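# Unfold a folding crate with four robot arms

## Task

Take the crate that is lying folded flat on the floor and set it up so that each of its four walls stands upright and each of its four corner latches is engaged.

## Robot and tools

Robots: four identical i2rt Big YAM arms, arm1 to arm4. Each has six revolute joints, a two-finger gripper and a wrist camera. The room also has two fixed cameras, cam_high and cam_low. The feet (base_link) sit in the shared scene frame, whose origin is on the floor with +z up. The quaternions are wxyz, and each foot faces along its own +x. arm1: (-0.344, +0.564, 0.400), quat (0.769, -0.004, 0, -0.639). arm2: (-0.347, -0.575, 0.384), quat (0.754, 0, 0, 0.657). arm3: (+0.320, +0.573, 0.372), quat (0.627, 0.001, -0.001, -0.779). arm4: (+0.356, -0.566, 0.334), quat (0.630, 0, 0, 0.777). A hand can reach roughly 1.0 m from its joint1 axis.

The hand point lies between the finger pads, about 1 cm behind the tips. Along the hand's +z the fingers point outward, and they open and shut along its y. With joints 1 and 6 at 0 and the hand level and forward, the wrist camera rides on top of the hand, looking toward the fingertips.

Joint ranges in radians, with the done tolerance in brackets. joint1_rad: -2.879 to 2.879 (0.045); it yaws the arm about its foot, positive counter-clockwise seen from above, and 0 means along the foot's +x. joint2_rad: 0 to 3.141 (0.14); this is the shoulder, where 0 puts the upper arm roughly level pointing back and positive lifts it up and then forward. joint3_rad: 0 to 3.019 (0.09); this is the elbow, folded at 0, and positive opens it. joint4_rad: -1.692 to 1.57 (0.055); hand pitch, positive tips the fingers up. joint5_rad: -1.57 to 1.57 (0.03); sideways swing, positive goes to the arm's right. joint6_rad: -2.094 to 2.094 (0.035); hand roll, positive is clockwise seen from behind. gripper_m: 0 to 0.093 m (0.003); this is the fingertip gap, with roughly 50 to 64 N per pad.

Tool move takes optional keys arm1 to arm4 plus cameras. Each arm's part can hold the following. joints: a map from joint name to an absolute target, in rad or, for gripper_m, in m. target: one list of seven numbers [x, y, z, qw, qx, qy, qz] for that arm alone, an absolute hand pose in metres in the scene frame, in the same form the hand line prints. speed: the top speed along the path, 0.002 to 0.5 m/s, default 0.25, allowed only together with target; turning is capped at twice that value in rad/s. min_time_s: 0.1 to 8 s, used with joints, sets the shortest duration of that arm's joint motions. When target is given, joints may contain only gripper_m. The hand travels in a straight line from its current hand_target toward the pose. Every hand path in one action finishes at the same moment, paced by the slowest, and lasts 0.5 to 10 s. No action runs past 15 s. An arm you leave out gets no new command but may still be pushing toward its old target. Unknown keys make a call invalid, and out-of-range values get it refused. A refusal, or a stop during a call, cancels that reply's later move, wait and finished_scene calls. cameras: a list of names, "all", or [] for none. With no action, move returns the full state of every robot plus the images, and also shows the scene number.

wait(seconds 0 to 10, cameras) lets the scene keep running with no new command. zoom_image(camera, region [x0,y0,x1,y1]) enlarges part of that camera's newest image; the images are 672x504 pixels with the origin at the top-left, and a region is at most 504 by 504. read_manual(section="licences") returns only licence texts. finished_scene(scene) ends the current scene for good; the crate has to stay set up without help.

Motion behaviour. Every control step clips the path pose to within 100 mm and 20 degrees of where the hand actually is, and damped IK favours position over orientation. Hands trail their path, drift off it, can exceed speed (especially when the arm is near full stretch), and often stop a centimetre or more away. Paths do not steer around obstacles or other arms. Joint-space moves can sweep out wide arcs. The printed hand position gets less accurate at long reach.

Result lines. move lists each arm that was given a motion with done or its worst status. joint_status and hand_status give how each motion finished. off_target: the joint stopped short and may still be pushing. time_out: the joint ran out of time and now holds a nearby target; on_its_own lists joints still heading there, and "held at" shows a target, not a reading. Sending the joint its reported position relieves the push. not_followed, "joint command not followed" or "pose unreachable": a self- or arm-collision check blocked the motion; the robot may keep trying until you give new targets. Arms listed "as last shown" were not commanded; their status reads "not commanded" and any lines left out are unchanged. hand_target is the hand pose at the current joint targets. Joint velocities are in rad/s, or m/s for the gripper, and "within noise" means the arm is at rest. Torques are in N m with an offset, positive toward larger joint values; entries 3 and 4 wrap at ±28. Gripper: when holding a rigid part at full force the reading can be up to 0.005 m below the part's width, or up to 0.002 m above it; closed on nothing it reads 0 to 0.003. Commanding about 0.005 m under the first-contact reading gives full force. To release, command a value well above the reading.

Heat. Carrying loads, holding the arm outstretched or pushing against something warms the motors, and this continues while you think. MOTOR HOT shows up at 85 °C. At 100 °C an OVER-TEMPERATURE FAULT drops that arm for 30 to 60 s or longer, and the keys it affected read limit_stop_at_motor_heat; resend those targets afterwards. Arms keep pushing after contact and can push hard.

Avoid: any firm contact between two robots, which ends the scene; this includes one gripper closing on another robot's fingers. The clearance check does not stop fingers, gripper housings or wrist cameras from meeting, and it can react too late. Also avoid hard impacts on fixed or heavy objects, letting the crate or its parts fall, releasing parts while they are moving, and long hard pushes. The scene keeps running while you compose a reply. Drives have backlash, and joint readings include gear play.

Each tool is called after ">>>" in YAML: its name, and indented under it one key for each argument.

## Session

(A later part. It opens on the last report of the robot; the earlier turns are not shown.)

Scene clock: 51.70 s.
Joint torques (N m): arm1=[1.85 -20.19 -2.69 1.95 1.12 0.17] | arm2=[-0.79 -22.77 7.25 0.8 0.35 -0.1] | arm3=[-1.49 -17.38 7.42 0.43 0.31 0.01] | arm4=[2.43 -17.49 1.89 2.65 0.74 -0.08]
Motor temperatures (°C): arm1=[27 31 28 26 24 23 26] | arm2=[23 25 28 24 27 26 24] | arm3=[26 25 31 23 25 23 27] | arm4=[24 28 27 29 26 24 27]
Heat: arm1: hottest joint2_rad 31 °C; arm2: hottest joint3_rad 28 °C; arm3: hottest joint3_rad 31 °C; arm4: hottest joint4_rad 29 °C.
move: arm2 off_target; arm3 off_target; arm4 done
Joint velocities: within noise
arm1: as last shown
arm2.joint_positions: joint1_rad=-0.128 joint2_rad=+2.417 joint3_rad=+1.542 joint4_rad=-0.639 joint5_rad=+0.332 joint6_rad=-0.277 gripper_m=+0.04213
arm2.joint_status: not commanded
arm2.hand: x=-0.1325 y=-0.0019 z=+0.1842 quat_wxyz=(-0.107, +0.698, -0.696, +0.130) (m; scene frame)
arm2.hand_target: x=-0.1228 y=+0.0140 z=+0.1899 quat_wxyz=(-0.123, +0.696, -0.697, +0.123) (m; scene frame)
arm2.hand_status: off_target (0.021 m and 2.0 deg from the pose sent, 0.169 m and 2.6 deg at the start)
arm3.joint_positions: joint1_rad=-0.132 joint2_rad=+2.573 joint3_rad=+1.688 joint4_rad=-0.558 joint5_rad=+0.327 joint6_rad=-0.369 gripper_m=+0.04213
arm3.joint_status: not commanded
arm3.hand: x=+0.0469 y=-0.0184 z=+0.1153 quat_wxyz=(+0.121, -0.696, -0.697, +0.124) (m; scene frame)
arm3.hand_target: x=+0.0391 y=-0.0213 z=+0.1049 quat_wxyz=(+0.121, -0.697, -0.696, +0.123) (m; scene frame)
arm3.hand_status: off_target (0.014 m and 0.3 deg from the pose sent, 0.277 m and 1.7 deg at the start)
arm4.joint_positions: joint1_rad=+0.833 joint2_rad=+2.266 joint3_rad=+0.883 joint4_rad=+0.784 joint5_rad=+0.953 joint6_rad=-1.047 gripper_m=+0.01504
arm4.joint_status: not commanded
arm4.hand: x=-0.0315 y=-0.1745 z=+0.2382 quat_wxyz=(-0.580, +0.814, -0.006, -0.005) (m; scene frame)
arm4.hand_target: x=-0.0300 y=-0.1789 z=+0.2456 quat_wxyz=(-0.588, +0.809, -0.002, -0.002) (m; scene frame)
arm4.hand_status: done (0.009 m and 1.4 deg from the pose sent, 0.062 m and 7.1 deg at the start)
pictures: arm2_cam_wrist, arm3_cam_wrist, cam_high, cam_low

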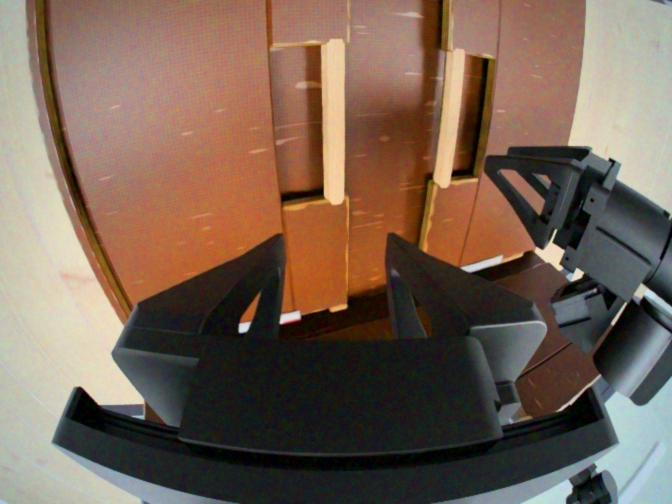

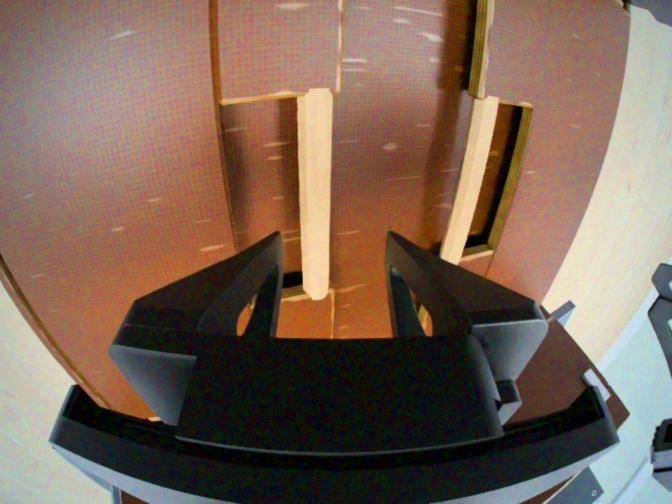

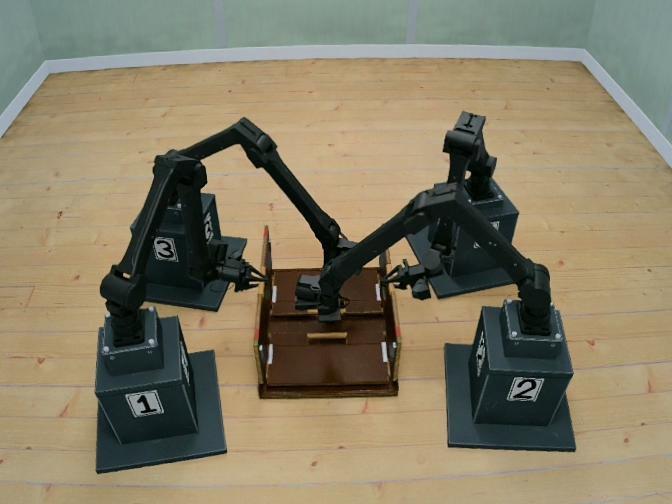

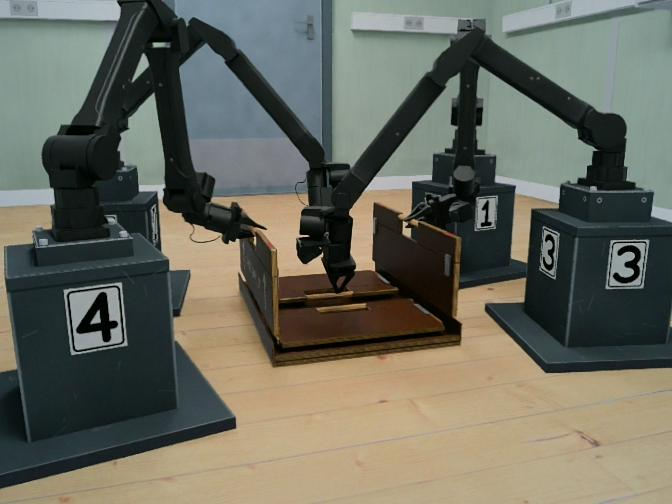

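>>> move:
  arm4: {"target": [-0.0285, -0.188, 0.246, -0.5878, 0.809, 0, 0], "speed": 0.12}
  arm3: {"target": [0.0225, -0.012, 0.0235, -0.1228, 0.6964, 0.6964, -0.1228], "speed": 0.12}
  cameras: ["arm3_cam_wrist"]

Scene clock: 56.80 s.
Joint torques (N m): arm1=[1.79 -20.01 -2.74 2.11 1.12 0.19] | arm2=[-0.79 -22.77 7.27 0.77 0.35 -0.1] | arm3=[-1.67 -17.32 6.86 0.9 0.24 0] | arm4=[3.31 -18.02 0.84 2.41 1.17 0.05]
Motor temperatures (°C): arm1=[27 31 28 26 24 23 26] | arm2=[23 26 28 24 27 26 24] | arm3=[26 25 31 23 25 23 27] | arm4=[24 28 27 29 27 25 27]
Heat: arm1: hottest joint2_rad 31 °C; arm2: hottest joint3_rad 28 °C; arm3: hottest joint3_rad 31 °C; arm4: hottest joint4_rad 29 °C.
move: arm3 off_target; arm4 off_target
Joint velocities: within noise
arm1, arm2: as last shown
arm3.joint_positions: joint1_rad=-0.150 joint2_rad=+2.737 joint3_rad=+1.786 joint4_rad=-0.486 joint5_rad=+0.325 joint6_rad=-0.399 gripper_m=+0.04211
arm3.joint_status: not commanded
arm3.hand: x=+0.0363 y=-0.0139 z=+0.0400 quat_wxyz=(+0.122, -0.692, -0.700, +0.123) (m; scene frame)
arm3.hand_target: x=+0.0272 y=-0.0121 z=+0.0237 quat_wxyz=(+0.122, -0.694, -0.698, +0.123) (m; scene frame)
arm3.hand_status: off_target (0.022 m and 0.7 deg from the pose sent, 0.095 m and 0.3 deg at the start)
arm4.joint_positions: joint1_rad=+0.833 joint2_rad=+2.266 joint3_rad=+0.882 joint4_rad=+0.784 joint5_rad=+0.955 joint6_rad=-1.047 gripper_m=+0.01504
arm4.joint_status: not commanded
arm4.hand: x=-0.0307 y=-0.1748 z=+0.2380 quat_wxyz=(-0.580, +0.814, -0.006, -0.004) (m; scene frame)
arm4.hand_target: x=-0.0271 y=-0.1860 z=+0.2457 quat_wxyz=(-0.588, +0.809, -0.002, +0.001) (m; scene frame)
arm4.hand_status: off_target (0.016 m and 1.4 deg from the pose sent, 0.016 m and 1.4 deg at the start)
pictures: arm3_cam_wrist

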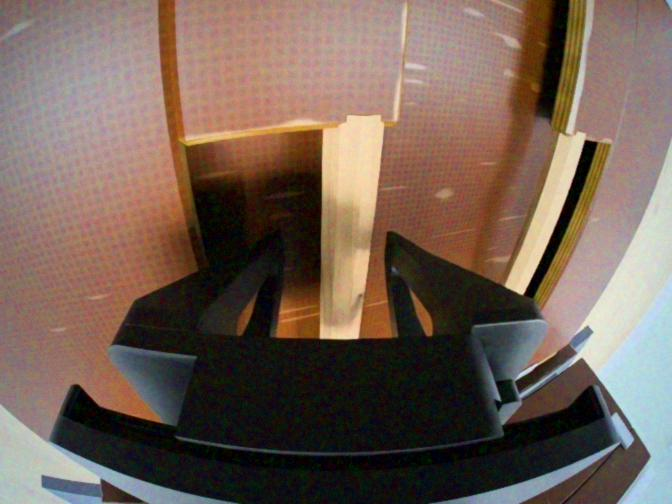

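>>> move:
  arm3: {"target": [0.0155, -0.011, 0.0165, -0.1228, 0.6964, 0.6964, -0.1228], "speed": 0.1}
  cameras: []

>>> move:
  arm3: {"joints": {"gripper_m": 0.013}}
  cameras: ["arm3_cam_wrist"]

>>> move:
  arm3: {"target": [0.0505, -0.011, 0.13, -0.183, 0.683, 0.683, -0.183], "speed": 0.12}
  cameras: ["arm3_cam_wrist"]

>>> move:
  arm3: {"target": [0.103, -0.011, 0.202, -0.2476, 0.6623, 0.6623, -0.2476], "speed": 0.12}
  cameras: ["arm3_cam_wrist", "cam_high"]

Scene clock: 61.60 s.
Joint torques (N m): arm1=[1.85 -20.37 -2.55 2.03 1.07 0.18] | arm2=[-0.73 -22.77 7.25 0.77 0.35 -0.1] | arm3=[-1.61 -17.03 6.74 1.1 0.22 0] | arm4=[3.31 -17.96 0.83 2.4 1.17 0.04]
Motor temperatures (°C): arm1=[27 31 28 26 24 23 26] | arm2=[23 27 28 24 27 26 24] | arm3=[26 25 31 23 25 23 27] | arm4=[24 29 27 29 27 25 27]
Heat: arm1: hottest joint2_rad 31 °C; arm2: hottest joint3_rad 28 °C; arm3: hottest joint3_rad 31 °C; arm4: hottest joint2_rad 29 °C.
move: arm3 off_target
Joint velocities: within noise
arm1, arm2, arm4: as last shown
arm3.joint_positions: joint1_rad=-0.162 joint2_rad=+2.745 joint3_rad=+1.808 joint4_rad=-0.486 joint5_rad=+0.325 joint6_rad=-0.412 gripper_m=+0.04211
arm3.joint_status: not commanded
arm3.hand: x=+0.0261 y=-0.0179 z=+0.0407 quat_wxyz=(+0.121, -0.693, -0.699, +0.128) (m; scene frame)
arm3.hand_target: x=+0.0187 y=-0.0113 z=+0.0181 quat_wxyz=(+0.122, -0.695, -0.698, +0.123) (m; scene frame)
arm3.hand_status: off_target (0.027 m and 0.8 deg from the pose sent, 0.032 m and 0.7 deg at the start)
pictures: none
No camera images: "cameras" was empty.

Scene clock: 62.30 s.
Joint torques (N m): arm1=[1.67 -20.42 -2.74 2.03 1.08 0.19] | arm2=[-0.73 -22.77 7.27 0.79 0.35 -0.1] | arm3=[-2.08 -17.49 6.79 1.22 0.47 -0.12] | arm4=[3.31 -17.96 0.81 2.41 1.17 0.04]
Motor temperatures (°C): arm1=[27 31 28 26 24 23 26] | arm2=[23 27 28 24 27 26 24] | arm3=[26 25 31 23 25 23 27] | arm4=[24 29 27 29 27 25 27]
Heat: arm1: hottest joint2_rad 31 °C; arm2: hottest joint3_rad 28 °C; arm3: hottest joint3_rad 31 °C; arm4: hottest joint2_rad 29 °C.
move: arm3 off_target
Joint velocities: within noise
arm1, arm2, arm4: as last shown
arm3.joint_positions: joint1_rad=-0.159 joint2_rad=+2.751 joint3_rad=+1.808 joint4_rad=-0.489 joint5_rad=+0.318 joint6_rad=-0.389 gripper_m=+0.01647
arm3.joint_status: gripper_m off_target (ended at +0.01649, target +0.01300)
arm3.hand: x=+0.0304 y=-0.0160 z=+0.0362 quat_wxyz=(+0.117, -0.700, -0.694, +0.124) (m; scene frame)
arm3.hand_target: x=+0.0190 y=-0.0106 z=+0.0175 quat_wxyz=(+0.122, -0.698, -0.695, +0.123) (m; scene frame)
arm3.hand_status: not commanded
pictures: arm3_cam_wrist

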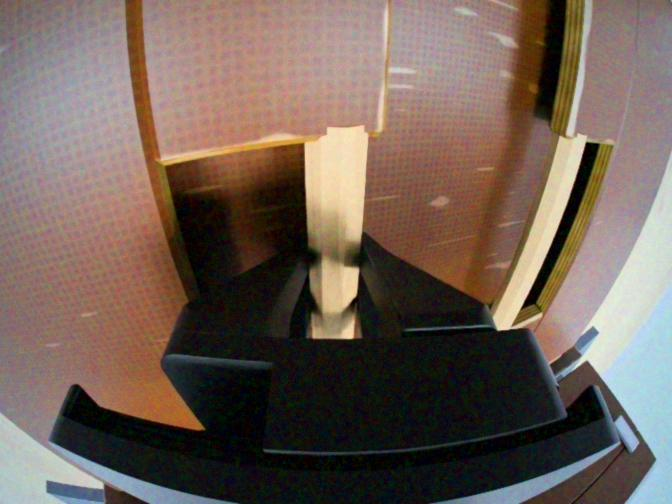

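Scene clock: 63.90 s.
Joint torques (N m): arm1=[2.2 -20.01 -2.52 2.07 1.1 0.19] | arm2=[-0.73 -22.83 7.27 0.77 0.35 -0.1] | arm3=[0.32 -23.94 2.14 -0.69 0.26 0.08] | arm4=[3.37 -17.96 0.83 2.4 1.17 0.05]
Motor temperatures (°C): arm1=[27 31 28 26 24 23 26] | arm2=[23 27 28 24 27 26 24] | arm3=[26 25 31 23 26 23 27] | arm4=[24 29 27 29 27 25 27]
Heat: arm1: hottest joint2_rad 31 °C; arm2: hottest joint3_rad 28 °C; arm3: hottest joint3_rad 31 °C; arm4: hottest joint2_rad 29 °C.
move: arm3 off_target
Joint velocities: within noise
arm1, arm2, arm4: as last shown
arm3.joint_positions: joint1_rad=-0.097 joint2_rad=+2.596 joint3_rad=+1.642 joint4_rad=-0.422 joint5_rad=+0.513 joint6_rad=-0.346 gripper_m=+0.01643
arm3.joint_status: not commanded
arm3.hand: x=+0.0413 y=-0.0145 z=+0.1066 quat_wxyz=(+0.184, -0.687, -0.675, +0.195) (m; scene frame)
arm3.hand_target: x=+0.0472 y=-0.0136 z=+0.1299 quat_wxyz=(+0.184, -0.683, -0.680, +0.190) (m; scene frame)
arm3.hand_status: off_target (0.025 m and 1.7 deg from the pose sent, 0.096 m and 10.4 deg at the start)
pictures: arm3_cam_wrist

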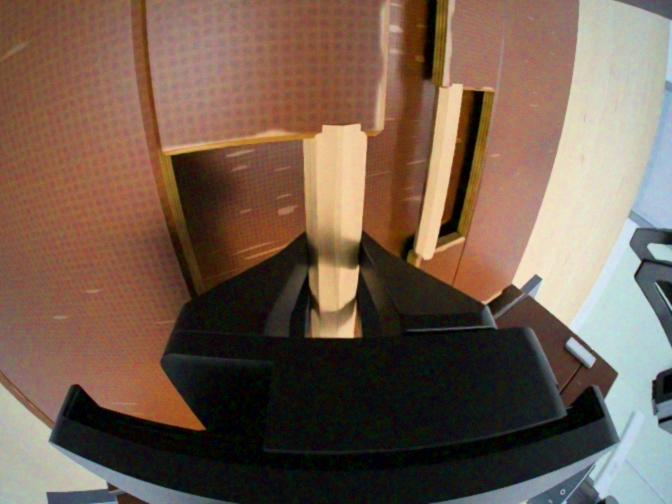

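Scene clock: 65.53 s.
Joint torques (N m): arm1=[1.96 -20.19 -2.66 2.1 1.13 0.17] | arm2=[-0.73 -22.83 7.25 0.77 0.35 -0.1] | arm3=[0.56 -22.48 2.5 -1.26 0.29 0.17] | arm4=[3.31 -17.96 0.83 2.41 1.17 0.04]
Motor temperatures (°C): arm1=[27 31 28 26 24 23 26] | arm2=[23 27 28 24 27 26 24] | arm3=[26 26 30 23 26 23 27] | arm4=[24 29 27 29 28 24 27]
Heat: arm1: hottest joint2_rad 31 °C; arm2: hottest joint3_rad 28 °C; arm3: hottest joint3_rad 30 °C; arm4: hottest joint2_rad 29 °C.
move: arm3 off_target
Joint velocities: within noise
arm1, arm2, arm4: as last shown
arm3.joint_positions: joint1_rad=+0.014 joint2_rad=+2.449 joint3_rad=+1.521 joint4_rad=-0.465 joint5_rad=+0.704 joint6_rad=-0.241 gripper_m=+0.01663
arm3.joint_status: not commanded
arm3.hand: x=+0.0854 y=-0.0135 z=+0.1818 quat_wxyz=(+0.245, -0.670, -0.653, +0.253) (m; scene frame)
arm3.hand_target: x=+0.0969 y=-0.0095 z=+0.2000 quat_wxyz=(+0.247, -0.664, -0.662, +0.245) (m; scene frame)
arm3.hand_status: off_target (0.027 m and 1.6 deg from the pose sent, 0.114 m and 10.0 deg at the start)
pictures: arm3_cam_wrist, cam_high

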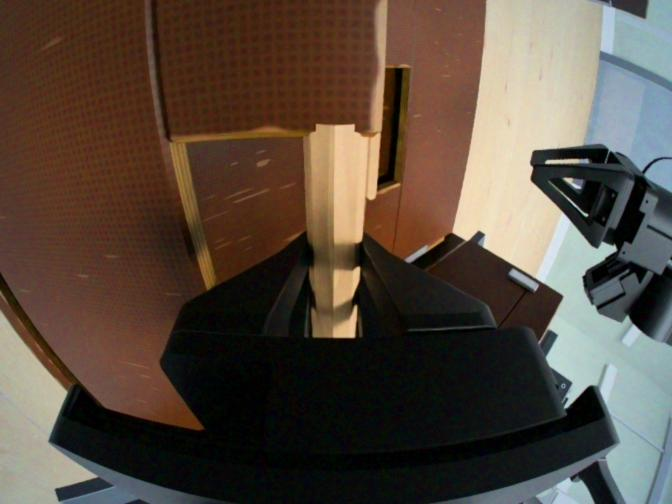

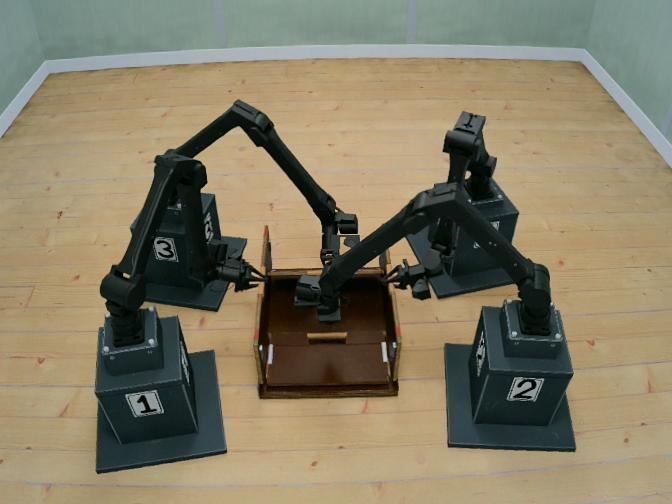

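>>> move:
  arm3: {"target": [0.162, -0.01, 0.25, -0.2988, 0.6409, 0.6409, -0.2988], "speed": 0.12}
  arm2: {"target": [-0.09, 0.025, 0.085, -0.1228, 0.6964, -0.6964, 0.1228]}
  cameras: []

>>> move:
  arm3: {"target": [0.223, -0.009, 0.265, -0.3265, 0.6272, 0.6272, -0.3265], "speed": 0.12}
  arm2: {"target": [-0.0685, 0.0275, 0.0285, -0.1228, 0.6964, -0.6964, 0.1228]}
  cameras: ["arm2_cam_wrist"]

>>> move:
  arm3: {"target": [0.261, -0.008, 0.266, -0.3265, 0.6272, 0.6272, -0.3265], "speed": 0.06}
  cameras: ["arm2_cam_wrist", "cam_high"]

Scene clock: 69.83 s.
Joint torques (N m): arm1=[2.2 -21.07 -2.48 1.96 1.06 0.2] | arm2=[-0.67 -24.35 6.71 0.77 0.12 -0.12] | arm3=[0.91 -21.54 3.3 -1.25 0.72 0.15] | arm4=[3.31 -17.96 0.83 2.4 1.16 0.05]
Motor temperatures (°C): arm1=[27 31 28 26 24 23 26] | arm2=[23 28 28 24 27 26 24] | arm3=[26 26 30 23 26 23 27] | arm4=[24 29 27 29 28 24 27]
Heat: arm1: hottest joint2_rad 31 °C; arm2: hottest joint2_rad 28 °C; arm3: hottest joint3_rad 30 °C; arm4: hottest joint2_rad 29 °C.
move: arm2 off_target; arm3 off_target
Joint velocities: within noise
arm1.joint_positions: joint1_rad=+0.866 joint2_rad=+2.452 joint3_rad=+0.795 joint4_rad=+1.038 joint5_rad=+0.962 joint6_rad=-1.026 gripper_m=+0.01677
arm1.joint_status: not commanded
arm1.hand: x=-0.0123 y=+0.2076 z=+0.2380 quat_wxyz=(-0.001, -0.007, -0.814, +0.581) (m; scene frame)
arm1.hand_target: x=-0.0166 y=+0.2212 z=+0.2451 quat_wxyz=(+0.001, +0.001, -0.814, +0.581) (m; scene frame)
arm1.hand_status: not commanded
arm2.joint_positions: joint1_rad=-0.175 joint2_rad=+2.668 joint3_rad=+1.722 joint4_rad=-0.548 joint5_rad=+0.332 joint6_rad=-0.326 gripper_m=+0.04213
arm2.joint_status: not commanded
arm2.hand: x=-0.0986 y=+0.0084 z=+0.0795 quat_wxyz=(-0.108, +0.698, -0.696, +0.131) (m; scene frame)
arm2.hand_target: x=-0.0913 y=+0.0244 z=+0.0851 quat_wxyz=(-0.123, +0.697, -0.696, +0.122) (m; scene frame)
arm2.hand_status: off_target (0.019 m and 1.9 deg from the pose sent, 0.111 m and 2.0 deg at the start)
arm3.joint_positions: joint1_rad=+0.155 joint2_rad=+2.381 joint3_rad=+1.490 joint4_rad=-0.610 joint5_rad=+0.871 joint6_rad=-0.062 gripper_m=+0.01642
arm3.joint_status: not commanded
arm3.hand: x=+0.1513 y=-0.0134 z=+0.2306 quat_wxyz=(+0.294, -0.651, -0.631, +0.302) (m; scene frame)
arm3.hand_target: x=+0.1614 y=-0.0112 z=+0.2494 quat_wxyz=(+0.299, -0.642, -0.640, +0.300) (m; scene frame)
arm3.hand_status: off_target (0.022 m and 1.7 deg from the pose sent, 0.103 m and 8.9 deg at the start)
arm4: as last shown
pictures: none
No camera images: "cameras" was empty.

Scene clock: 71.13 s.
Joint torques (N m): arm1=[1.9 -20.19 -2.45 2.1 1.08 0.2] | arm2=[-1.73 -24.12 6.79 0.68 0.14 -0.09] | arm3=[1.44 -20.19 5.14 -3.11 0.89 0.35] | arm4=[3.49 -17.9 1.05 2.29 1.14 0.05]
Motor temperatures (°C): arm1=[27 31 28 26 24 23 26] | arm2=[23 28 28 24 27 26 24] | arm3=[26 26 30 23 26 23 27] | arm4=[24 29 27 29 28 24 27]
Heat: arm1: hottest joint2_rad 31 °C; arm2: hottest joint2_rad 28 °C; arm3: hottest joint3_rad 30 °C; arm4: hottest joint2_rad 29 °C.
move: arm2 off_target; arm3 off_target
Joint velocities: within noise
arm1.joint_positions: joint1_rad=+0.866 joint2_rad=+2.452 joint3_rad=+0.792 joint4_rad=+1.038 joint5_rad=+0.964 joint6_rad=-1.026 gripper_m=+0.01677
arm1.joint_status: not commanded
arm1.hand: x=-0.0138 y=+0.2083 z=+0.2378 quat_wxyz=(+0.000, -0.006, -0.814, +0.580) (m; scene frame)
arm1.hand_target: x=-0.0172 y=+0.2210 z=+0.2449 quat_wxyz=(+0.002, +0.001, -0.814, +0.581) (m; scene frame)
arm1.hand_status: not commanded
arm2.joint_positions: joint1_rad=-0.204 joint2_rad=+2.803 joint3_rad=+1.855 joint4_rad=-0.525 joint5_rad=+0.327 joint6_rad=-0.358 gripper_m=+0.04211
arm2.joint_status: not commanded
arm2.hand: x=-0.0769 y=+0.0167 z=+0.0288 quat_wxyz=(-0.113, +0.697, -0.696, +0.127) (m; scene frame)
arm2.hand_target: x=-0.0670 y=+0.0259 z=+0.0285 quat_wxyz=(-0.122, +0.695, -0.698, +0.123) (m; scene frame)
arm2.hand_status: off_target (0.014 m and 1.3 deg from the pose sent, 0.062 m and 1.9 deg at the start)
arm3.joint_positions: joint1_rad=+0.264 joint2_rad=+2.375 joint3_rad=+1.504 joint4_rad=-0.756 joint5_rad=+0.954 joint6_rad=+0.104 gripper_m=+0.01612
arm3.joint_status: not commanded
arm3.hand: x=+0.2064 y=-0.0106 z=+0.2488 quat_wxyz=(+0.317, -0.637, -0.620, +0.331) (m; scene frame)
arm3.hand_target: x=+0.2217 y=-0.0098 z=+0.2647 quat_wxyz=(+0.327, -0.624, -0.630, +0.327) (m; scene frame)
arm3.hand_status: off_target (0.023 m and 1.8 deg from the pose sent, 0.080 m and 5.4 deg at the start)
arm4.joint_positions: joint1_rad=+0.832 joint2_rad=+2.265 joint3_rad=+0.879 joint4_rad=+0.787 joint5_rad=+0.955 joint6_rad=-1.050 gripper_m=+0.01503
arm4.joint_status: not commanded
arm4.hand: x=-0.0294 y=-0.1746 z=+0.2386 quat_wxyz=(-0.581, +0.814, -0.006, -0.003) (m; scene frame)
arm4.hand_target: x=-0.0277 y=-0.1861 z=+0.2464 quat_wxyz=(-0.588, +0.809, +0.000, +0.001) (m; scene frame)
arm4.hand_status: not commanded
pictures: arm2_cam_wrist

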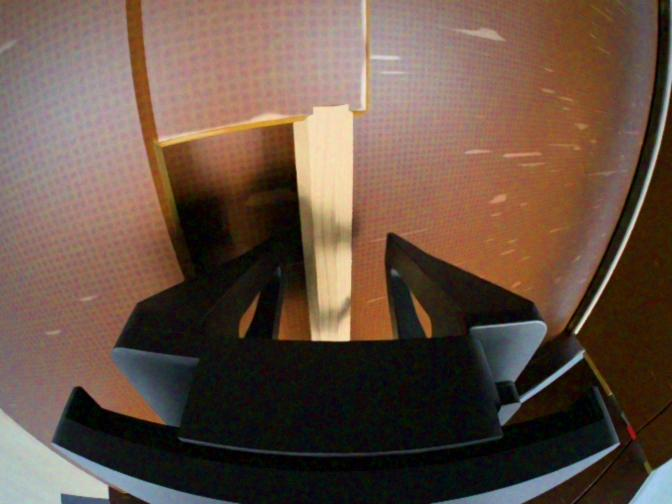

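Scene clock: 72.53 s.
Joint torques (N m): arm1=[1.85 -19.9 -2.24 1.98 1.09 0.16] | arm2=[-0.85 -24.06 6.79 0.69 0.14 -0.1] | arm3=[2.26 -19.78 5.26 -2.81 0.52 0.43] | arm4=[3.66 -17.9 1.17 2.22 1.14 0.04]
Motor temperatures (°C): arm1=[27 31 28 26 24 23 26] | arm2=[23 27 28 24 27 26 24] | arm3=[26 27 30 23 26 23 27] | arm4=[24 29 26 29 28 24 27]
Heat: arm1: hottest joint2_rad 31 °C; arm2: hottest joint3_rad 28 °C; arm3: hottest joint3_rad 30 °C; arm4: hottest joint2_rad 29 °C.
move: arm3 off_target
Joint velocities: within noise
arm1.joint_positions: joint1_rad=+0.867 joint2_rad=+2.452 joint3_rad=+0.790 joint4_rad=+1.038 joint5_rad=+0.964 joint6_rad=-1.026 gripper_m=+0.01677
arm1.joint_status: not commanded
arm1.hand: x=-0.0139 y=+0.2092 z=+0.2376 quat_wxyz=(+0.001, -0.005, -0.815, +0.580) (m; scene frame)
arm1.hand_target: x=-0.0169 y=+0.2212 z=+0.2447 quat_wxyz=(+0.002, +0.001, -0.814, +0.581) (m; scene frame)
arm1.hand_status: not commanded
arm2.joint_positions: joint1_rad=-0.204 joint2_rad=+2.803 joint3_rad=+1.855 joint4_rad=-0.525 joint5_rad=+0.327 joint6_rad=-0.360 gripper_m=+0.04211
arm2.joint_status: not commanded
arm2.hand: x=-0.0769 y=+0.0167 z=+0.0288 quat_wxyz=(-0.113, +0.698, -0.696, +0.127) (m; scene frame)
arm2.hand_target: x=-0.0675 y=+0.0261 z=+0.0285 quat_wxyz=(-0.122, +0.696, -0.697, +0.123) (m; scene frame)
arm2.hand_status: not commanded
arm3.joint_positions: joint1_rad=+0.316 joint2_rad=+2.391 joint3_rad=+1.542 joint4_rad=-0.877 joint5_rad=+0.953 joint6_rad=+0.214 gripper_m=+0.01612
arm3.joint_status: not commanded
arm3.hand: x=+0.2364 y=-0.0086 z=+0.2513 quat_wxyz=(+0.323, -0.638, -0.617, +0.329) (m; scene frame)
arm3.hand_target: x=+0.2599 y=-0.0084 z=+0.2654 quat_wxyz=(+0.326, -0.627, -0.627, +0.327) (m; scene frame)
arm3.hand_status: off_target (0.029 m and 1.8 deg from the pose sent, 0.057 m and 1.8 deg at the start)
arm4.joint_positions: joint1_rad=+0.829 joint2_rad=+2.265 joint3_rad=+0.877 joint4_rad=+0.788 joint5_rad=+0.955 joint6_rad=-1.053 gripper_m=+0.01503
arm4.joint_status: not commanded
arm4.hand: x=-0.0277 y=-0.1737 z=+0.2385 quat_wxyz=(-0.581, +0.814, -0.006, -0.001) (m; scene frame)
arm4.hand_target: x=-0.0275 y=-0.1858 z=+0.2464 quat_wxyz=(-0.588, +0.809, +0.001, +0.002) (m; scene frame)
arm4.hand_status: not commanded
pictures: arm2_cam_wrist, cam_high

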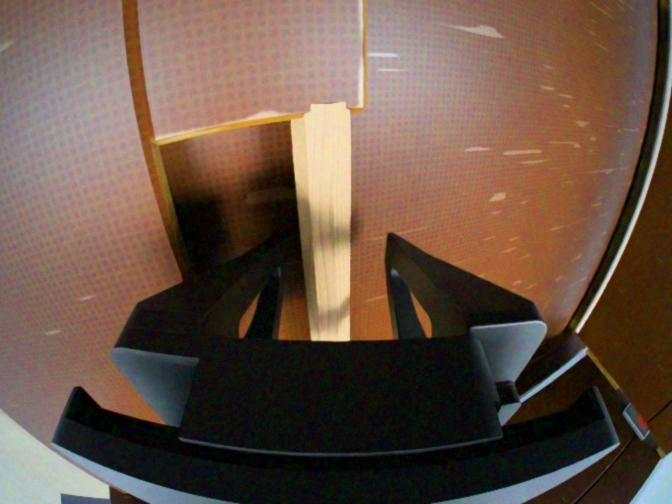

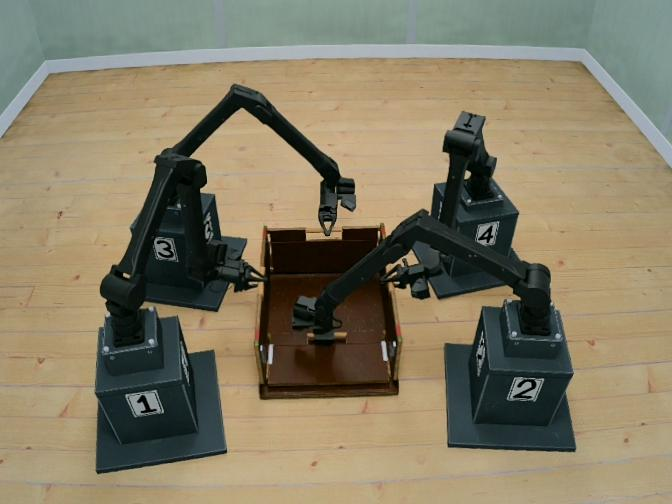

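>>> move:
  arm3: {"target": [0.284, -0.007, 0.262, -0.3265, 0.6272, 0.6272, -0.3265], "speed": 0.05}
  arm2: {"target": [-0.0675, 0.0275, 0.0215, -0.1228, 0.6964, -0.6964, 0.1228]}
  cameras: ["cam_high"]

>>> zoom_image:
  camera: "cam_high"
  region: [250, 215, 400, 290]

>>> move:
  arm3: {"target": [0.222, -0.008, 0.258, -0.3265, 0.6272, 0.6272, -0.3265], "speed": 0.08}
  arm2: {"joints": {"gripper_m": 0.0125}}
  cameras: ["arm2_cam_wrist", "cam_low"]

Scene clock: 76.47 s.
Joint torques (N m): arm1=[1.96 -19.55 -2.28 2.09 1.06 0.21] | arm2=[-0.85 -23.65 6.86 0.76 0.17 -0.09] | arm3=[4.07 -19.84 5.49 -3.1 0.24 0.53] | arm4=[3.72 -17.9 1.21 2.18 1.14 0.05]
Motor temperatures (°C): arm1=[27 31 28 26 24 23 26] | arm2=[23 27 27 24 27 26 24] | arm3=[26 27 30 23 26 23 28] | arm4=[24 29 26 29 28 24 27]
Heat: arm1: hottest joint2_rad 31 °C; arm2: hottest joint2_rad 27 °C; arm3: hottest joint3_rad 30 °C; arm4: hottest joint2_rad 29 °C.
move: arm2 off_target; arm3 off_target
Joint velocities: within noise
arm1.joint_positions: joint1_rad=+0.867 joint2_rad=+2.450 joint3_rad=+0.788 joint4_rad=+1.038 joint5_rad=+0.964 joint6_rad=-1.026 gripper_m=+0.01677
arm1.joint_status: not commanded
arm1.hand: x=-0.0142 y=+0.2093 z=+0.2381 quat_wxyz=(+0.001, -0.005, -0.815, +0.580) (m; scene frame)
arm1.hand_target: x=-0.0171 y=+0.2212 z=+0.2452 quat_wxyz=(+0.002, +0.001, -0.814, +0.581) (m; scene frame)
arm1.hand_status: not commanded
arm2.joint_positions: joint1_rad=-0.204 joint2_rad=+2.814 joint3_rad=+1.872 joint4_rad=-0.525 joint5_rad=+0.327 joint6_rad=-0.360 gripper_m=+0.04211
arm2.joint_status: not commanded
arm2.hand: x=-0.0756 y=+0.0204 z=+0.0262 quat_wxyz=(-0.115, +0.697, -0.696, +0.126) (m; scene frame)
arm2.hand_target: x=-0.0676 y=+0.0272 z=+0.0218 quat_wxyz=(-0.123, +0.696, -0.697, +0.123) (m; scene frame)
arm2.hand_status: off_target (0.012 m and 0.9 deg from the pose sent, 0.016 m and 1.3 deg at the start)
arm3.joint_positions: joint1_rad=+0.336 joint2_rad=+2.404 joint3_rad=+1.565 joint4_rad=-0.935 joint5_rad=+0.956 joint6_rad=+0.265 gripper_m=+0.01613
arm3.joint_status: not commanded
arm3.hand: x=+0.2474 y=-0.0074 z=+0.2511 quat_wxyz=(+0.330, -0.638, -0.614, +0.328) (m; scene frame)
arm3.hand_target: x=+0.2821 y=-0.0068 z=+0.2619 quat_wxyz=(+0.327, -0.625, -0.627, +0.329) (m; scene frame)
arm3.hand_status: off_target (0.038 m and 2.0 deg from the pose sent, 0.049 m and 1.8 deg at the start)
arm4.joint_positions: joint1_rad=+0.829 joint2_rad=+2.265 joint3_rad=+0.877 joint4_rad=+0.790 joint5_rad=+0.955 joint6_rad=-1.055 gripper_m=+0.01503
arm4.joint_status: not commanded
arm4.hand: x=-0.0278 y=-0.1737 z=+0.2387 quat_wxyz=(-0.581, +0.814, -0.006, -0.001) (m; scene frame)
arm4.hand_target: x=-0.0281 y=-0.1860 z=+0.2467 quat_wxyz=(-0.588, +0.809, +0.001, +0.002) (m; scene frame)
arm4.hand_status: not commanded
pictures: cam_high

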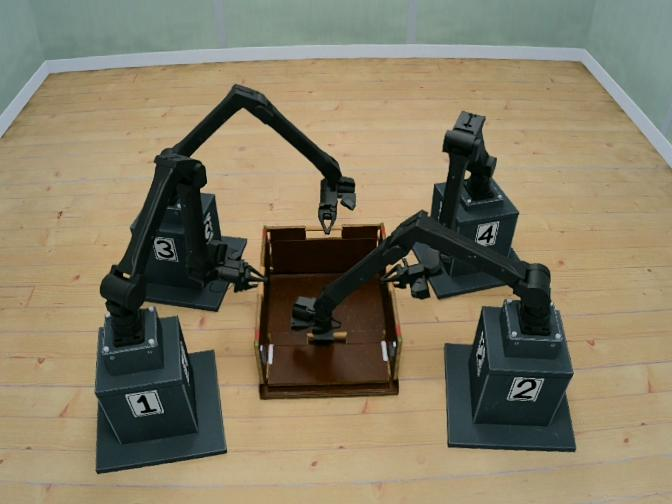

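Scaled by 3.360 from the camera's 672x504 image, which has a finer 960x720 frame.

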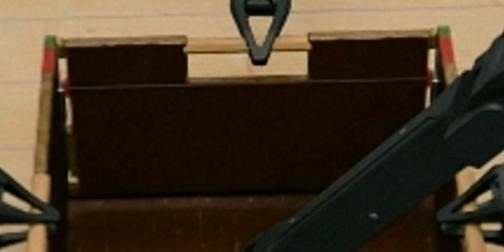

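Scene clock: 77.90 s.
Joint torques (N m): arm1=[1.55 -20.78 -2.26 2.06 1.08 0.19] | arm2=[-0.79 -24.12 6.74 0.75 0.15 0.06] | arm3=[-3.08 -20.54 3.47 0.53 0.42 -0.43] | arm4=[3.72 -17.9 1.21 2.18 1.14 0.05]
Motor temperatures (°C): arm1=[27 31 28 26 24 23 26] | arm2=[23 27 27 24 27 26 24] | arm3=[26 27 30 23 26 23 28] | arm4=[24 29 26 29 28 24 27]
Heat: arm1: hottest joint2_rad 31 °C; arm2: hottest joint2_rad 27 °C; arm3: hottest joint3_rad 30 °C; arm4: hottest joint2_rad 29 °C.
move: arm2 off_target; arm3 off_target
Joint velocities: within noise
arm1, arm4: as last shown
arm2.joint_positions: joint1_rad=-0.201 joint2_rad=+2.818 joint3_rad=+1.872 joint4_rad=-0.525 joint5_rad=+0.329 joint6_rad=-0.374 gripper_m=+0.01692
arm2.joint_status: gripper_m off_target (ended at +0.01695, target +0.01250)
arm2.hand: x=-0.0779 y=+0.0191 z=+0.0234 quat_wxyz=(-0.113, +0.704, -0.690, +0.128) (m; scene frame)
arm2.hand_target: x=-0.0693 y=+0.0279 z=+0.0223 quat_wxyz=(-0.123, +0.697, -0.695, +0.123) (m; scene frame)
arm2.hand_status: not commanded
arm3.joint_positions: joint1_rad=+0.331 joint2_rad=+2.387 joint3_rad=+1.529 joint4_rad=-0.854 joint5_rad=+0.962 joint6_rad=+0.203 gripper_m=+0.01613
arm3.joint_status: not commanded
arm3.hand: x=+0.2443 y=-0.0086 z=+0.2506 quat_wxyz=(+0.320, -0.630, -0.622, +0.336) (m; scene frame)
arm3.hand_target: x=+0.2287 y=-0.0075 z=+0.2578 quat_wxyz=(+0.326, -0.627, -0.628, +0.326) (m; scene frame)
arm3.hand_status: off_target (0.024 m and 1.5 deg from the pose sent, 0.026 m and 2.0 deg at the start)
pictures: arm2_cam_wrist, cam_low

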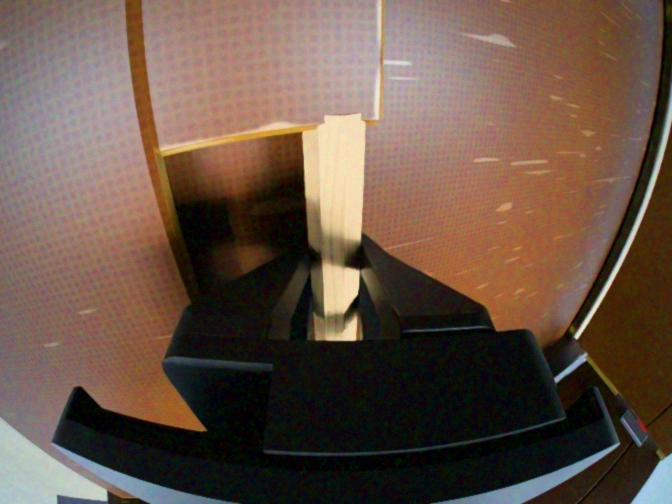

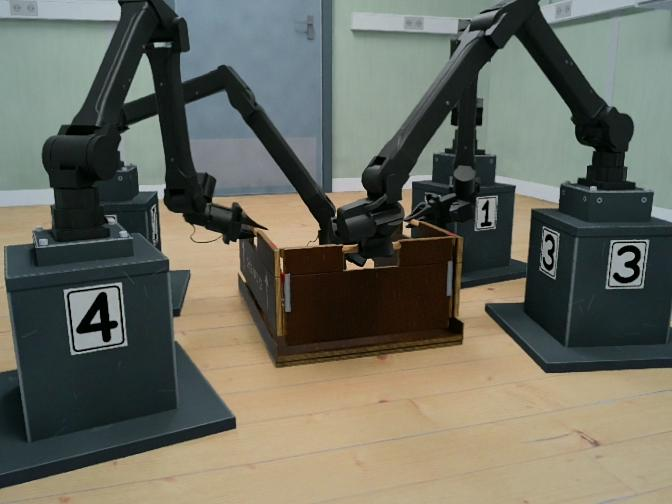

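>>> move:
  arm2: {"target": [-0.106, 0.0275, 0.126, -0.1830, 0.6830, -0.6830, 0.1830], "speed": 0.12}
  arm3: {"target": [0.250, -0.008, 0.258, -0.3265, 0.6272, 0.6272, -0.3265], "speed": 0.12}

>>> move:
  arm2: {"target": [-0.160, 0.0275, 0.203, -0.2476, 0.6623, -0.6623, 0.2476], "speed": 0.12}

>>> move:
  arm2: {"target": [-0.217, 0.0275, 0.247, -0.2988, 0.6409, -0.6409, 0.2988], "speed": 0.12}
  cameras: ["cam_high"]

Scene clock: 86.03 s.
Joint torques (N m): arm1=[2.2 -20.01 -2.36 2.11 1.1 0.17] | arm2=[1.9 -30.04 2.74 -0.69 -0.24 0.53] | arm3=[0.15 -19.6 5.39 -1.58 0.38 0.17] | arm4=[3.78 -17.9 1.21 2.19 1.14 0.05]
Motor temperatures (°C): arm1=[27 31 28 26 24 23 26] | arm2=[23 28 27 24 27 26 25] | arm3=[26 27 30 23 26 23 28] | arm4=[24 29 26 29 29 24 28]
Heat: arm1: hottest joint2_rad 31 °C; arm2: hottest joint2_rad 28 °C; arm3: hottest joint3_rad 30 °C; arm4: hottest joint2_rad 29 °C.
move: arm2 off_target; arm3 done
Joint velocities: within noise
arm1, arm4: as last shown
arm2.joint_positions: joint1_rad=-0.140 joint2_rad=+2.667 joint3_rad=+1.708 joint4_rad=-0.467 joint5_rad=+0.528 joint6_rad=-0.332 gripper_m=+0.01694
arm2.joint_status: not commanded
arm2.hand: x=-0.0867 y=+0.0183 z=+0.0932 quat_wxyz=(-0.183, +0.687, -0.675, +0.199) (m; scene frame)
arm2.hand_target: x=-0.1004 y=+0.0292 z=+0.1245 quat_wxyz=(-0.188, +0.680, -0.684, +0.185) (m; scene frame)
arm2.hand_status: off_target (0.039 m and 2.0 deg from the pose sent, 0.107 m and 10.5 deg at the start)
arm3.joint_positions: joint1_rad=+0.331 joint2_rad=+2.387 joint3_rad=+1.530 joint4_rad=-0.860 joint5_rad=+0.959 joint6_rad=+0.213 gripper_m=+0.01613
arm3.joint_status: not commanded
arm3.hand: x=+0.2445 y=-0.0081 z=+0.2506 quat_wxyz=(+0.320, -0.633, -0.620, +0.335) (m; scene frame)
arm3.hand_target: x=+0.2500 y=-0.0095 z=+0.2577 quat_wxyz=(+0.323, -0.629, -0.626, +0.330) (m; scene frame)
arm3.hand_status: done (0.009 m and 1.6 deg from the pose sent, 0.009 m and 1.5 deg at the start)
pictures: none

Scene clock: 87.53 s.
Joint torques (N m): arm1=[2.2 -20.54 -2.32 1.89 1.08 0.17] | arm2=[3.55 -29.16 3.25 -1.2 -0.59 0.63] | arm3=[-0.09 -19.72 5.27 -1.46 0.45 0.16] | arm4=[3.72 -17.9 1.21 2.18 1.14 0.05]
Motor temperatures (°C): arm1=[27 31 28 26 24 23 26] | arm2=[23 28 27 24 27 26 25] | arm3=[26 27 30 23 26 23 28] | arm4=[24 29 26 29 29 24 28]
Heat: arm1: hottest joint2_rad 31 °C; arm2: hottest joint2_rad 28 °C; arm3: hottest joint3_rad 30 °C; arm4: hottest joint2_rad 29 °C.
move: arm2 off_target
Joint velocities: within noise
arm1, arm3, arm4: as last shown
arm2.joint_positions: joint1_rad=-0.025 joint2_rad=+2.522 joint3_rad=+1.593 joint4_rad=-0.535 joint5_rad=+0.734 joint6_rad=-0.214 gripper_m=+0.01719
arm2.joint_status: not commanded
arm2.hand: x=-0.1316 y=+0.0180 z=+0.1713 quat_wxyz=(-0.243, +0.663, -0.655, +0.268) (m; scene frame)
arm2.hand_target: x=-0.1588 y=+0.0284 z=+0.2007 quat_wxyz=(-0.248, +0.663, -0.661, +0.248) (m; scene frame)
arm2.hand_status: off_target (0.044 m and 2.5 deg from the pose sent, 0.132 m and 9.8 deg at the start)
pictures: none

Scene clock: 88.90 s.
Joint torques (N m): arm1=[2.26 -20.13 -2.33 1.99 1.06 0.16] | arm2=[2.08 -26.93 4.83 -0.75 0.12 0.42] | arm3=[0.03 -19.49 5.46 -1.52 0.4 0.15] | arm4=[3.78 -17.9 1.21 2.18 1.14 0.05]
Motor temperatures (°C): arm1=[27 31 28 26 24 23 26] | arm2=[23 29 27 24 27 26 25] | arm3=[26 27 30 23 26 23 28] | arm4=[24 29 26 29 29 24 28]
Heat: arm1: hottest joint2_rad 31 °C; arm2: hottest joint2_rad 29 °C; arm3: hottest joint3_rad 30 °C; arm4: hottest joint2_rad 29 °C.
move: arm2 off_target
Joint velocities: within noise
arm1, arm3, arm4: as last shown
arm2.joint_positions: joint1_rad=+0.118 joint2_rad=+2.453 joint3_rad=+1.568 joint4_rad=-0.706 joint5_rad=+0.883 joint6_rad=-0.025 gripper_m=+0.01712
arm2.joint_status: not commanded
arm2.hand: x=-0.2007 y=+0.0179 z=+0.2229 quat_wxyz=(-0.289, +0.645, -0.634, +0.315) (m; scene frame)
arm2.hand_target: x=-0.2160 y=+0.0285 z=+0.2464 quat_wxyz=(-0.300, +0.641, -0.641, +0.299) (m; scene frame)
arm2.hand_status: off_target (0.031 m and 2.4 deg from the pose sent, 0.115 m and 7.9 deg at the start)
pictures: cam_high

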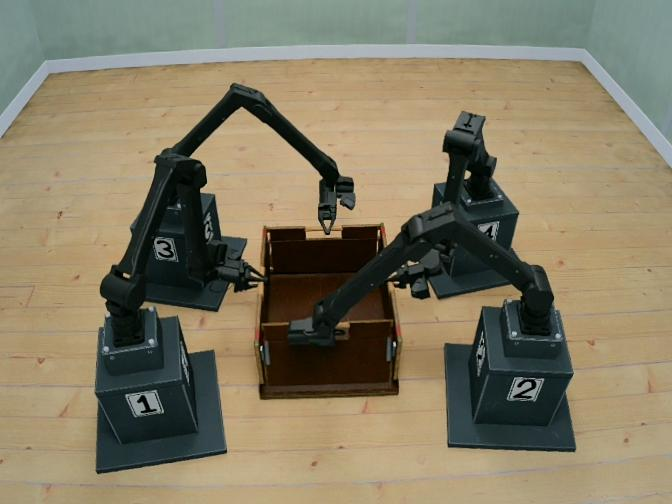

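>>> move:
  arm2: {"target": [-0.283, 0.0275, 0.266, -0.3265, 0.6272, -0.6272, 0.3265], "speed": 0.12}

>>> move:
  arm2: {"target": [-0.323, 0.0275, 0.266, -0.3265, 0.6272, -0.6272, 0.3265], "speed": 0.06}

>>> move:
  arm2: {"target": [-0.345, 0.0275, 0.262, -0.3265, 0.6272, -0.6272, 0.3265], "speed": 0.05}
  cameras: ["cam_high", "cam_low"]

>>> zoom_image:
  camera: "cam_high"
  region: [240, 210, 420, 410]

Scene clock: 91.60 s.
Joint torques (N m): arm1=[1.79 -20.13 -2.13 1.91 1.06 0.16] | arm2=[3.9 -26.17 5.89 -1.51 0.35 0.64] | arm3=[0.09 -19.37 5.33 -1.4 0.41 0.18] | arm4=[3.72 -17.9 1.26 2.17 1.14 0.04]
Motor temperatures (°C): arm1=[27 31 28 26 24 23 26] | arm2=[23 29 27 24 27 26 25] | arm3=[26 27 30 23 26 23 28] | arm4=[24 29 26 29 29 24 28]
Heat: arm1: hottest joint2_rad 31 °C; arm2: hottest joint2_rad 29 °C; arm3: hottest joint3_rad 30 °C; arm4: hottest joint2_rad 29 °C.
move: arm2 off_target
Joint velocities: within noise
arm1: as last shown
arm1.joint_positions: joint1_rad=+0.867 joint2_rad=+2.450 joint3_rad=+0.788 joint4_rad=+1.038 joint5_rad=+0.964 joint6_rad=-1.026 gripper_m=+0.01676
arm1.hand_target: x=-0.0168 y=+0.2210 z=+0.2453 quat_wxyz=(+0.002, +0.001, -0.814, +0.581) (m; scene frame)
arm2.joint_positions: joint1_rad=+0.221 joint2_rad=+2.463 joint3_rad=+1.619 joint4_rad=-0.900 joint5_rad=+0.946 joint6_rad=+0.163 gripper_m=+0.01693
arm2.joint_status: not commanded
arm2.hand: x=-0.2546 y=+0.0177 z=+0.2413 quat_wxyz=(-0.311, +0.631, -0.625, +0.339) (m; scene frame)
arm2.hand_target: x=-0.2825 y=+0.0281 z=+0.2643 quat_wxyz=(-0.325, +0.629, -0.628, +0.323) (m; scene frame)
arm2.hand_status: off_target (0.039 m and 2.3 deg from the pose sent, 0.093 m and 5.0 deg at the start)
arm3.joint_positions: joint1_rad=+0.330 joint2_rad=+2.387 joint3_rad=+1.530 joint4_rad=-0.862 joint5_rad=+0.959 joint6_rad=+0.213 gripper_m=+0.01613
arm3.joint_status: not commanded
arm3.hand: x=+0.2436 y=-0.0077 z=+0.2507 quat_wxyz=(+0.321, -0.633, -0.620, +0.335) (m; scene frame)
arm3.hand_target: x=+0.2491 y=-0.0093 z=+0.2578 quat_wxyz=(+0.323, -0.629, -0.625, +0.329) (m; scene frame)
arm3.hand_status: not commanded
arm4.joint_positions: joint1_rad=+0.829 joint2_rad=+2.265 joint3_rad=+0.875 joint4_rad=+0.790 joint5_rad=+0.955 joint6_rad=-1.055 gripper_m=+0.01503
arm4.joint_status: not commanded
arm4.hand: x=-0.0272 y=-0.1740 z=+0.2383 quat_wxyz=(-0.581, +0.814, -0.005, -0.001) (m; scene frame)
arm4.hand_target: x=-0.0277 y=-0.1862 z=+0.2464 quat_wxyz=(-0.588, +0.809, +0.002, +0.002) (m; scene frame)
arm4.hand_status: not commanded
pictures: none

Scene clock: 93.03 s.
Joint torques (N m): arm1=[1.55 -19.96 -2.17 1.92 1.02 0.2] | arm2=[4.95 -26.58 5.94 -1.66 -0.26 0.56] | arm3=[0.03 -19.25 5.27 -1.47 0.42 0.13] | arm4=[3.72 -17.9 1.26 2.18 1.14 0.05]
Motor temperatures (°C): arm1=[27 31 28 26 24 23 26] | arm2=[23 29 27 24 27 26 25] | arm3=[26 27 30 23 26 23 28] | arm4=[24 29 26 29 29 24 28]
Heat: arm1: hottest joint2_rad 31 °C; arm2: hottest joint2_rad 29 °C; arm3: hottest joint3_rad 30 °C; arm4: hottest joint2_rad 29 °C.
move: arm2 off_target
Joint velocities: within noise
arm1, arm3, arm4: as last shown
arm2.joint_positions: joint1_rad=+0.273 joint2_rad=+2.489 joint3_rad=+1.670 joint4_rad=-1.021 joint5_rad=+0.959 joint6_rad=+0.275 gripper_m=+0.01694
arm2.joint_status: not commanded
arm2.hand: x=-0.2837 y=+0.0175 z=+0.2444 quat_wxyz=(-0.318, +0.624, -0.622, +0.350) (m; scene frame)
arm2.hand_target: x=-0.3211 y=+0.0277 z=+0.2664 quat_wxyz=(-0.329, +0.628, -0.625, +0.327) (m; scene frame)
arm2.hand_status: off_target (0.046 m and 3.0 deg from the pose sent, 0.073 m and 2.3 deg at the start)
pictures: none

Scene clock: 94.17 s.
Joint torques (N m): arm1=[1.96 -21.01 -2.14 2.11 1.03 0.2] | arm2=[7.36 -25.93 6.26 -1.76 -0.82 0.74] | arm3=[0.21 -19.14 5.27 -1.4 0.44 0.15] | arm4=[3.72 -17.9 1.26 2.14 1.14 0.04]
Motor temperatures (°C): arm1=[27 31 28 26 24 23 26] | arm2=[23 29 27 24 27 26 25] | arm3=[26 27 30 23 26 23 28] | arm4=[24 29 26 29 29 24 28]
Heat: arm1: hottest joint2_rad 31 °C; arm2: hottest joint2_rad 29 °C; arm3: hottest joint3_rad 30 °C; arm4: hottest joint2_rad 29 °C.
move: arm2 off_target
Joint velocities: within noise
arm1.joint_positions: joint1_rad=+0.867 joint2_rad=+2.450 joint3_rad=+0.787 joint4_rad=+1.038 joint5_rad=+0.964 joint6_rad=-1.026 gripper_m=+0.01676
arm1.joint_status: not commanded
arm1.hand: x=-0.0148 y=+0.2097 z=+0.2380 quat_wxyz=(+0.001, -0.005, -0.815, +0.580) (m; scene frame)
arm1.hand_target: x=-0.0167 y=+0.2215 z=+0.2451 quat_wxyz=(+0.001, +0.002, -0.814, +0.581) (m; scene frame)
arm1.hand_status: not commanded
arm2.joint_positions: joint1_rad=+0.280 joint2_rad=+2.502 joint3_rad=+1.694 joint4_rad=-1.074 joint5_rad=+0.955 joint6_rad=+0.315 gripper_m=+0.01694
arm2.joint_status: not commanded
arm2.hand: x=-0.2884 y=+0.0160 z=+0.2440 quat_wxyz=(-0.313, +0.620, -0.625, +0.357) (m; scene frame)
arm2.hand_target: x=-0.3422 y=+0.0254 z=+0.2607 quat_wxyz=(-0.326, +0.629, -0.626, +0.326) (m; scene frame)
arm2.hand_status: off_target (0.061 m and 3.9 deg from the pose sent, 0.065 m and 3.0 deg at the start)
arm3.joint_positions: joint1_rad=+0.330 joint2_rad=+2.387 joint3_rad=+1.530 joint4_rad=-0.863 joint5_rad=+0.957 joint6_rad=+0.213 gripper_m=+0.01613
arm3.joint_status: not commanded
arm3.hand: x=+0.2437 y=-0.0074 z=+0.2505 quat_wxyz=(+0.321, -0.633, -0.620, +0.334) (m; scene frame)
arm3.hand_target: x=+0.2492 y=-0.0093 z=+0.2576 quat_wxyz=(+0.323, -0.629, -0.625, +0.329) (m; scene frame)
arm3.hand_status: not commanded
arm4: as last shown
pictures: cam_high, cam_low

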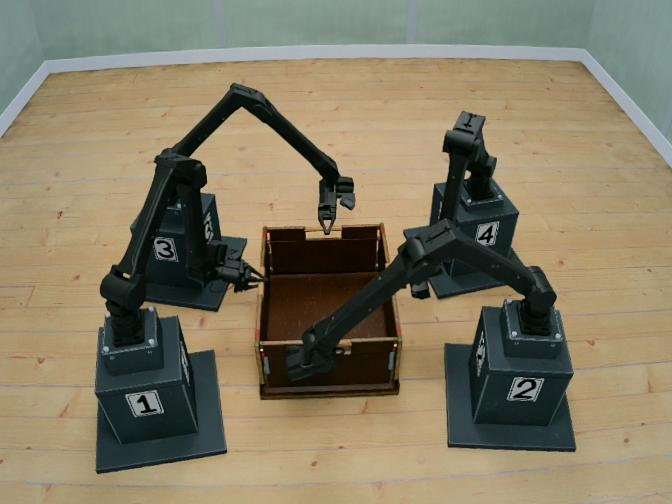

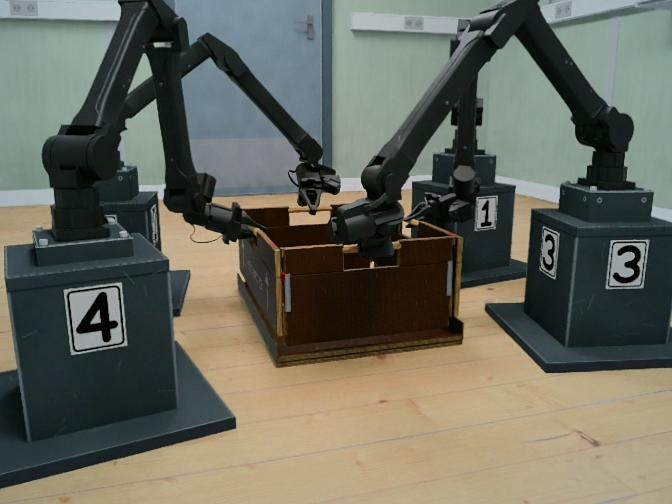

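Scaled by 2.520 from the camera's 672x504 image, which has a finer 960x720 frame.

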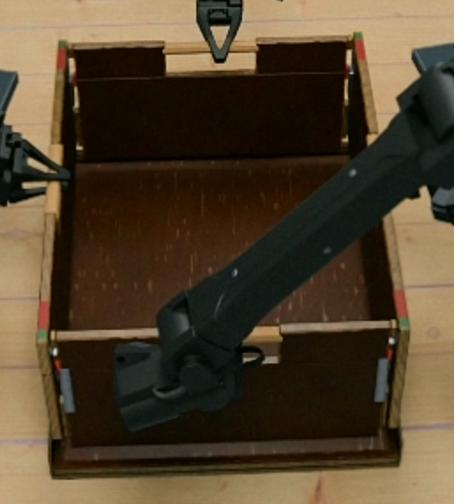

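>>> zoom_image:
  camera: "cam_high"
  region: [250, 310, 330, 410]

>>> zoom_image:
  camera: "cam_high"
  region: [350, 310, 430, 410]

>>> move:
  arm2: {"target": [-0.262, 0.0275, 0.26, -0.3265, 0.6272, -0.6272, 0.3265], "speed": 0.06}
  cameras: ["cam_high"]

>>> zoom_image:
  camera: "cam_high"
  region: [240, 210, 420, 410]

Scaled by 5.040 from the camera's 672x504 image, which has a finer 960x720 frame.

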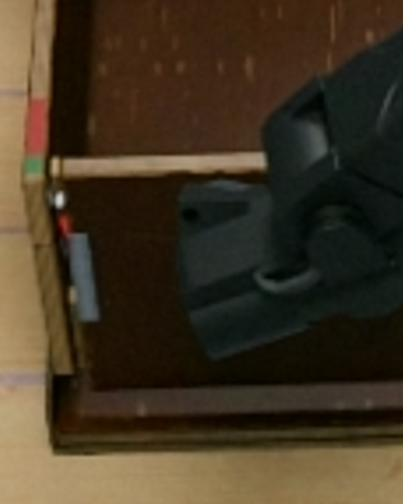

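Scaled by 5.040 from the camera's 672x504 image, which has a finer 960x720 frame.

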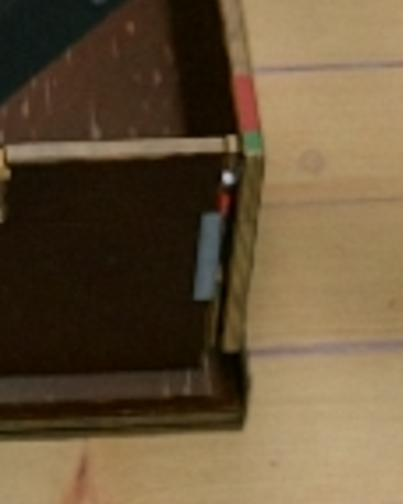

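Scene clock: 97.60 s.
Joint torques (N m): arm1=[2.26 -19.96 -2.09 1.99 1.03 0.21] | arm2=[-2.84 -25.99 4.85 0.75 0.2 -0.29] | arm3=[0.03 -19.9 5.42 -1.39 0.44 0.17] | arm4=[3.78 -17.9 1.26 2.15 1.14 0.05]
Motor temperatures (°C): arm1=[27 31 28 26 24 23 26] | arm2=[23 29 27 24 27 26 25] | arm3=[26 27 30 23 26 23 28] | arm4=[24 29 26 29 29 24 28]
Heat: arm1: hottest joint2_rad 31 °C; arm2: hottest joint2_rad 29 °C; arm3: hottest joint3_rad 30 °C; arm4: hottest joint2_rad 29 °C.
move: arm2 off_target
Joint velocities: within noise
arm1, arm3, arm4: as last shown
arm2.joint_positions: joint1_rad=+0.276 joint2_rad=+2.463 joint3_rad=+1.616 joint4_rad=-0.924 joint5_rad=+0.955 joint6_rad=+0.208 gripper_m=+0.01695
arm2.joint_status: not commanded
arm2.hand: x=-0.2858 y=+0.0167 z=+0.2427 quat_wxyz=(-0.324, +0.637, -0.614, +0.335) (m; scene frame)
arm2.hand_target: x=-0.2698 y=+0.0263 z=+0.2589 quat_wxyz=(-0.325, +0.630, -0.627, +0.324) (m; scene frame)
arm2.hand_status: off_target (0.031 m and 2.1 deg from the pose sent, 0.033 m and 3.9 deg at the start)
pictures: cam_high

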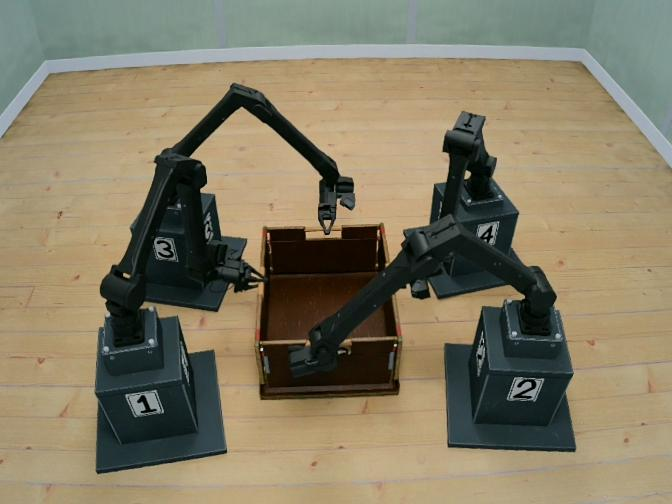

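Scaled by 2.520 from the camera's 672x504 image, which has a finer 960x720 frame.

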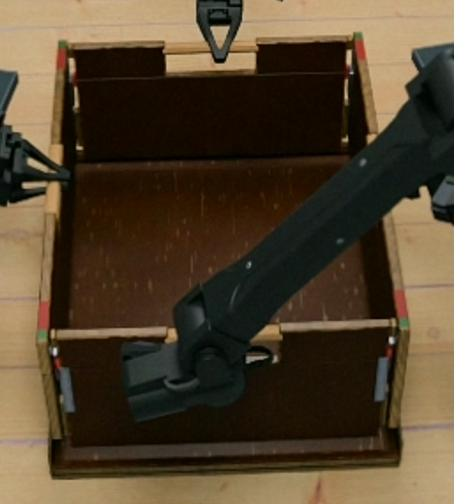

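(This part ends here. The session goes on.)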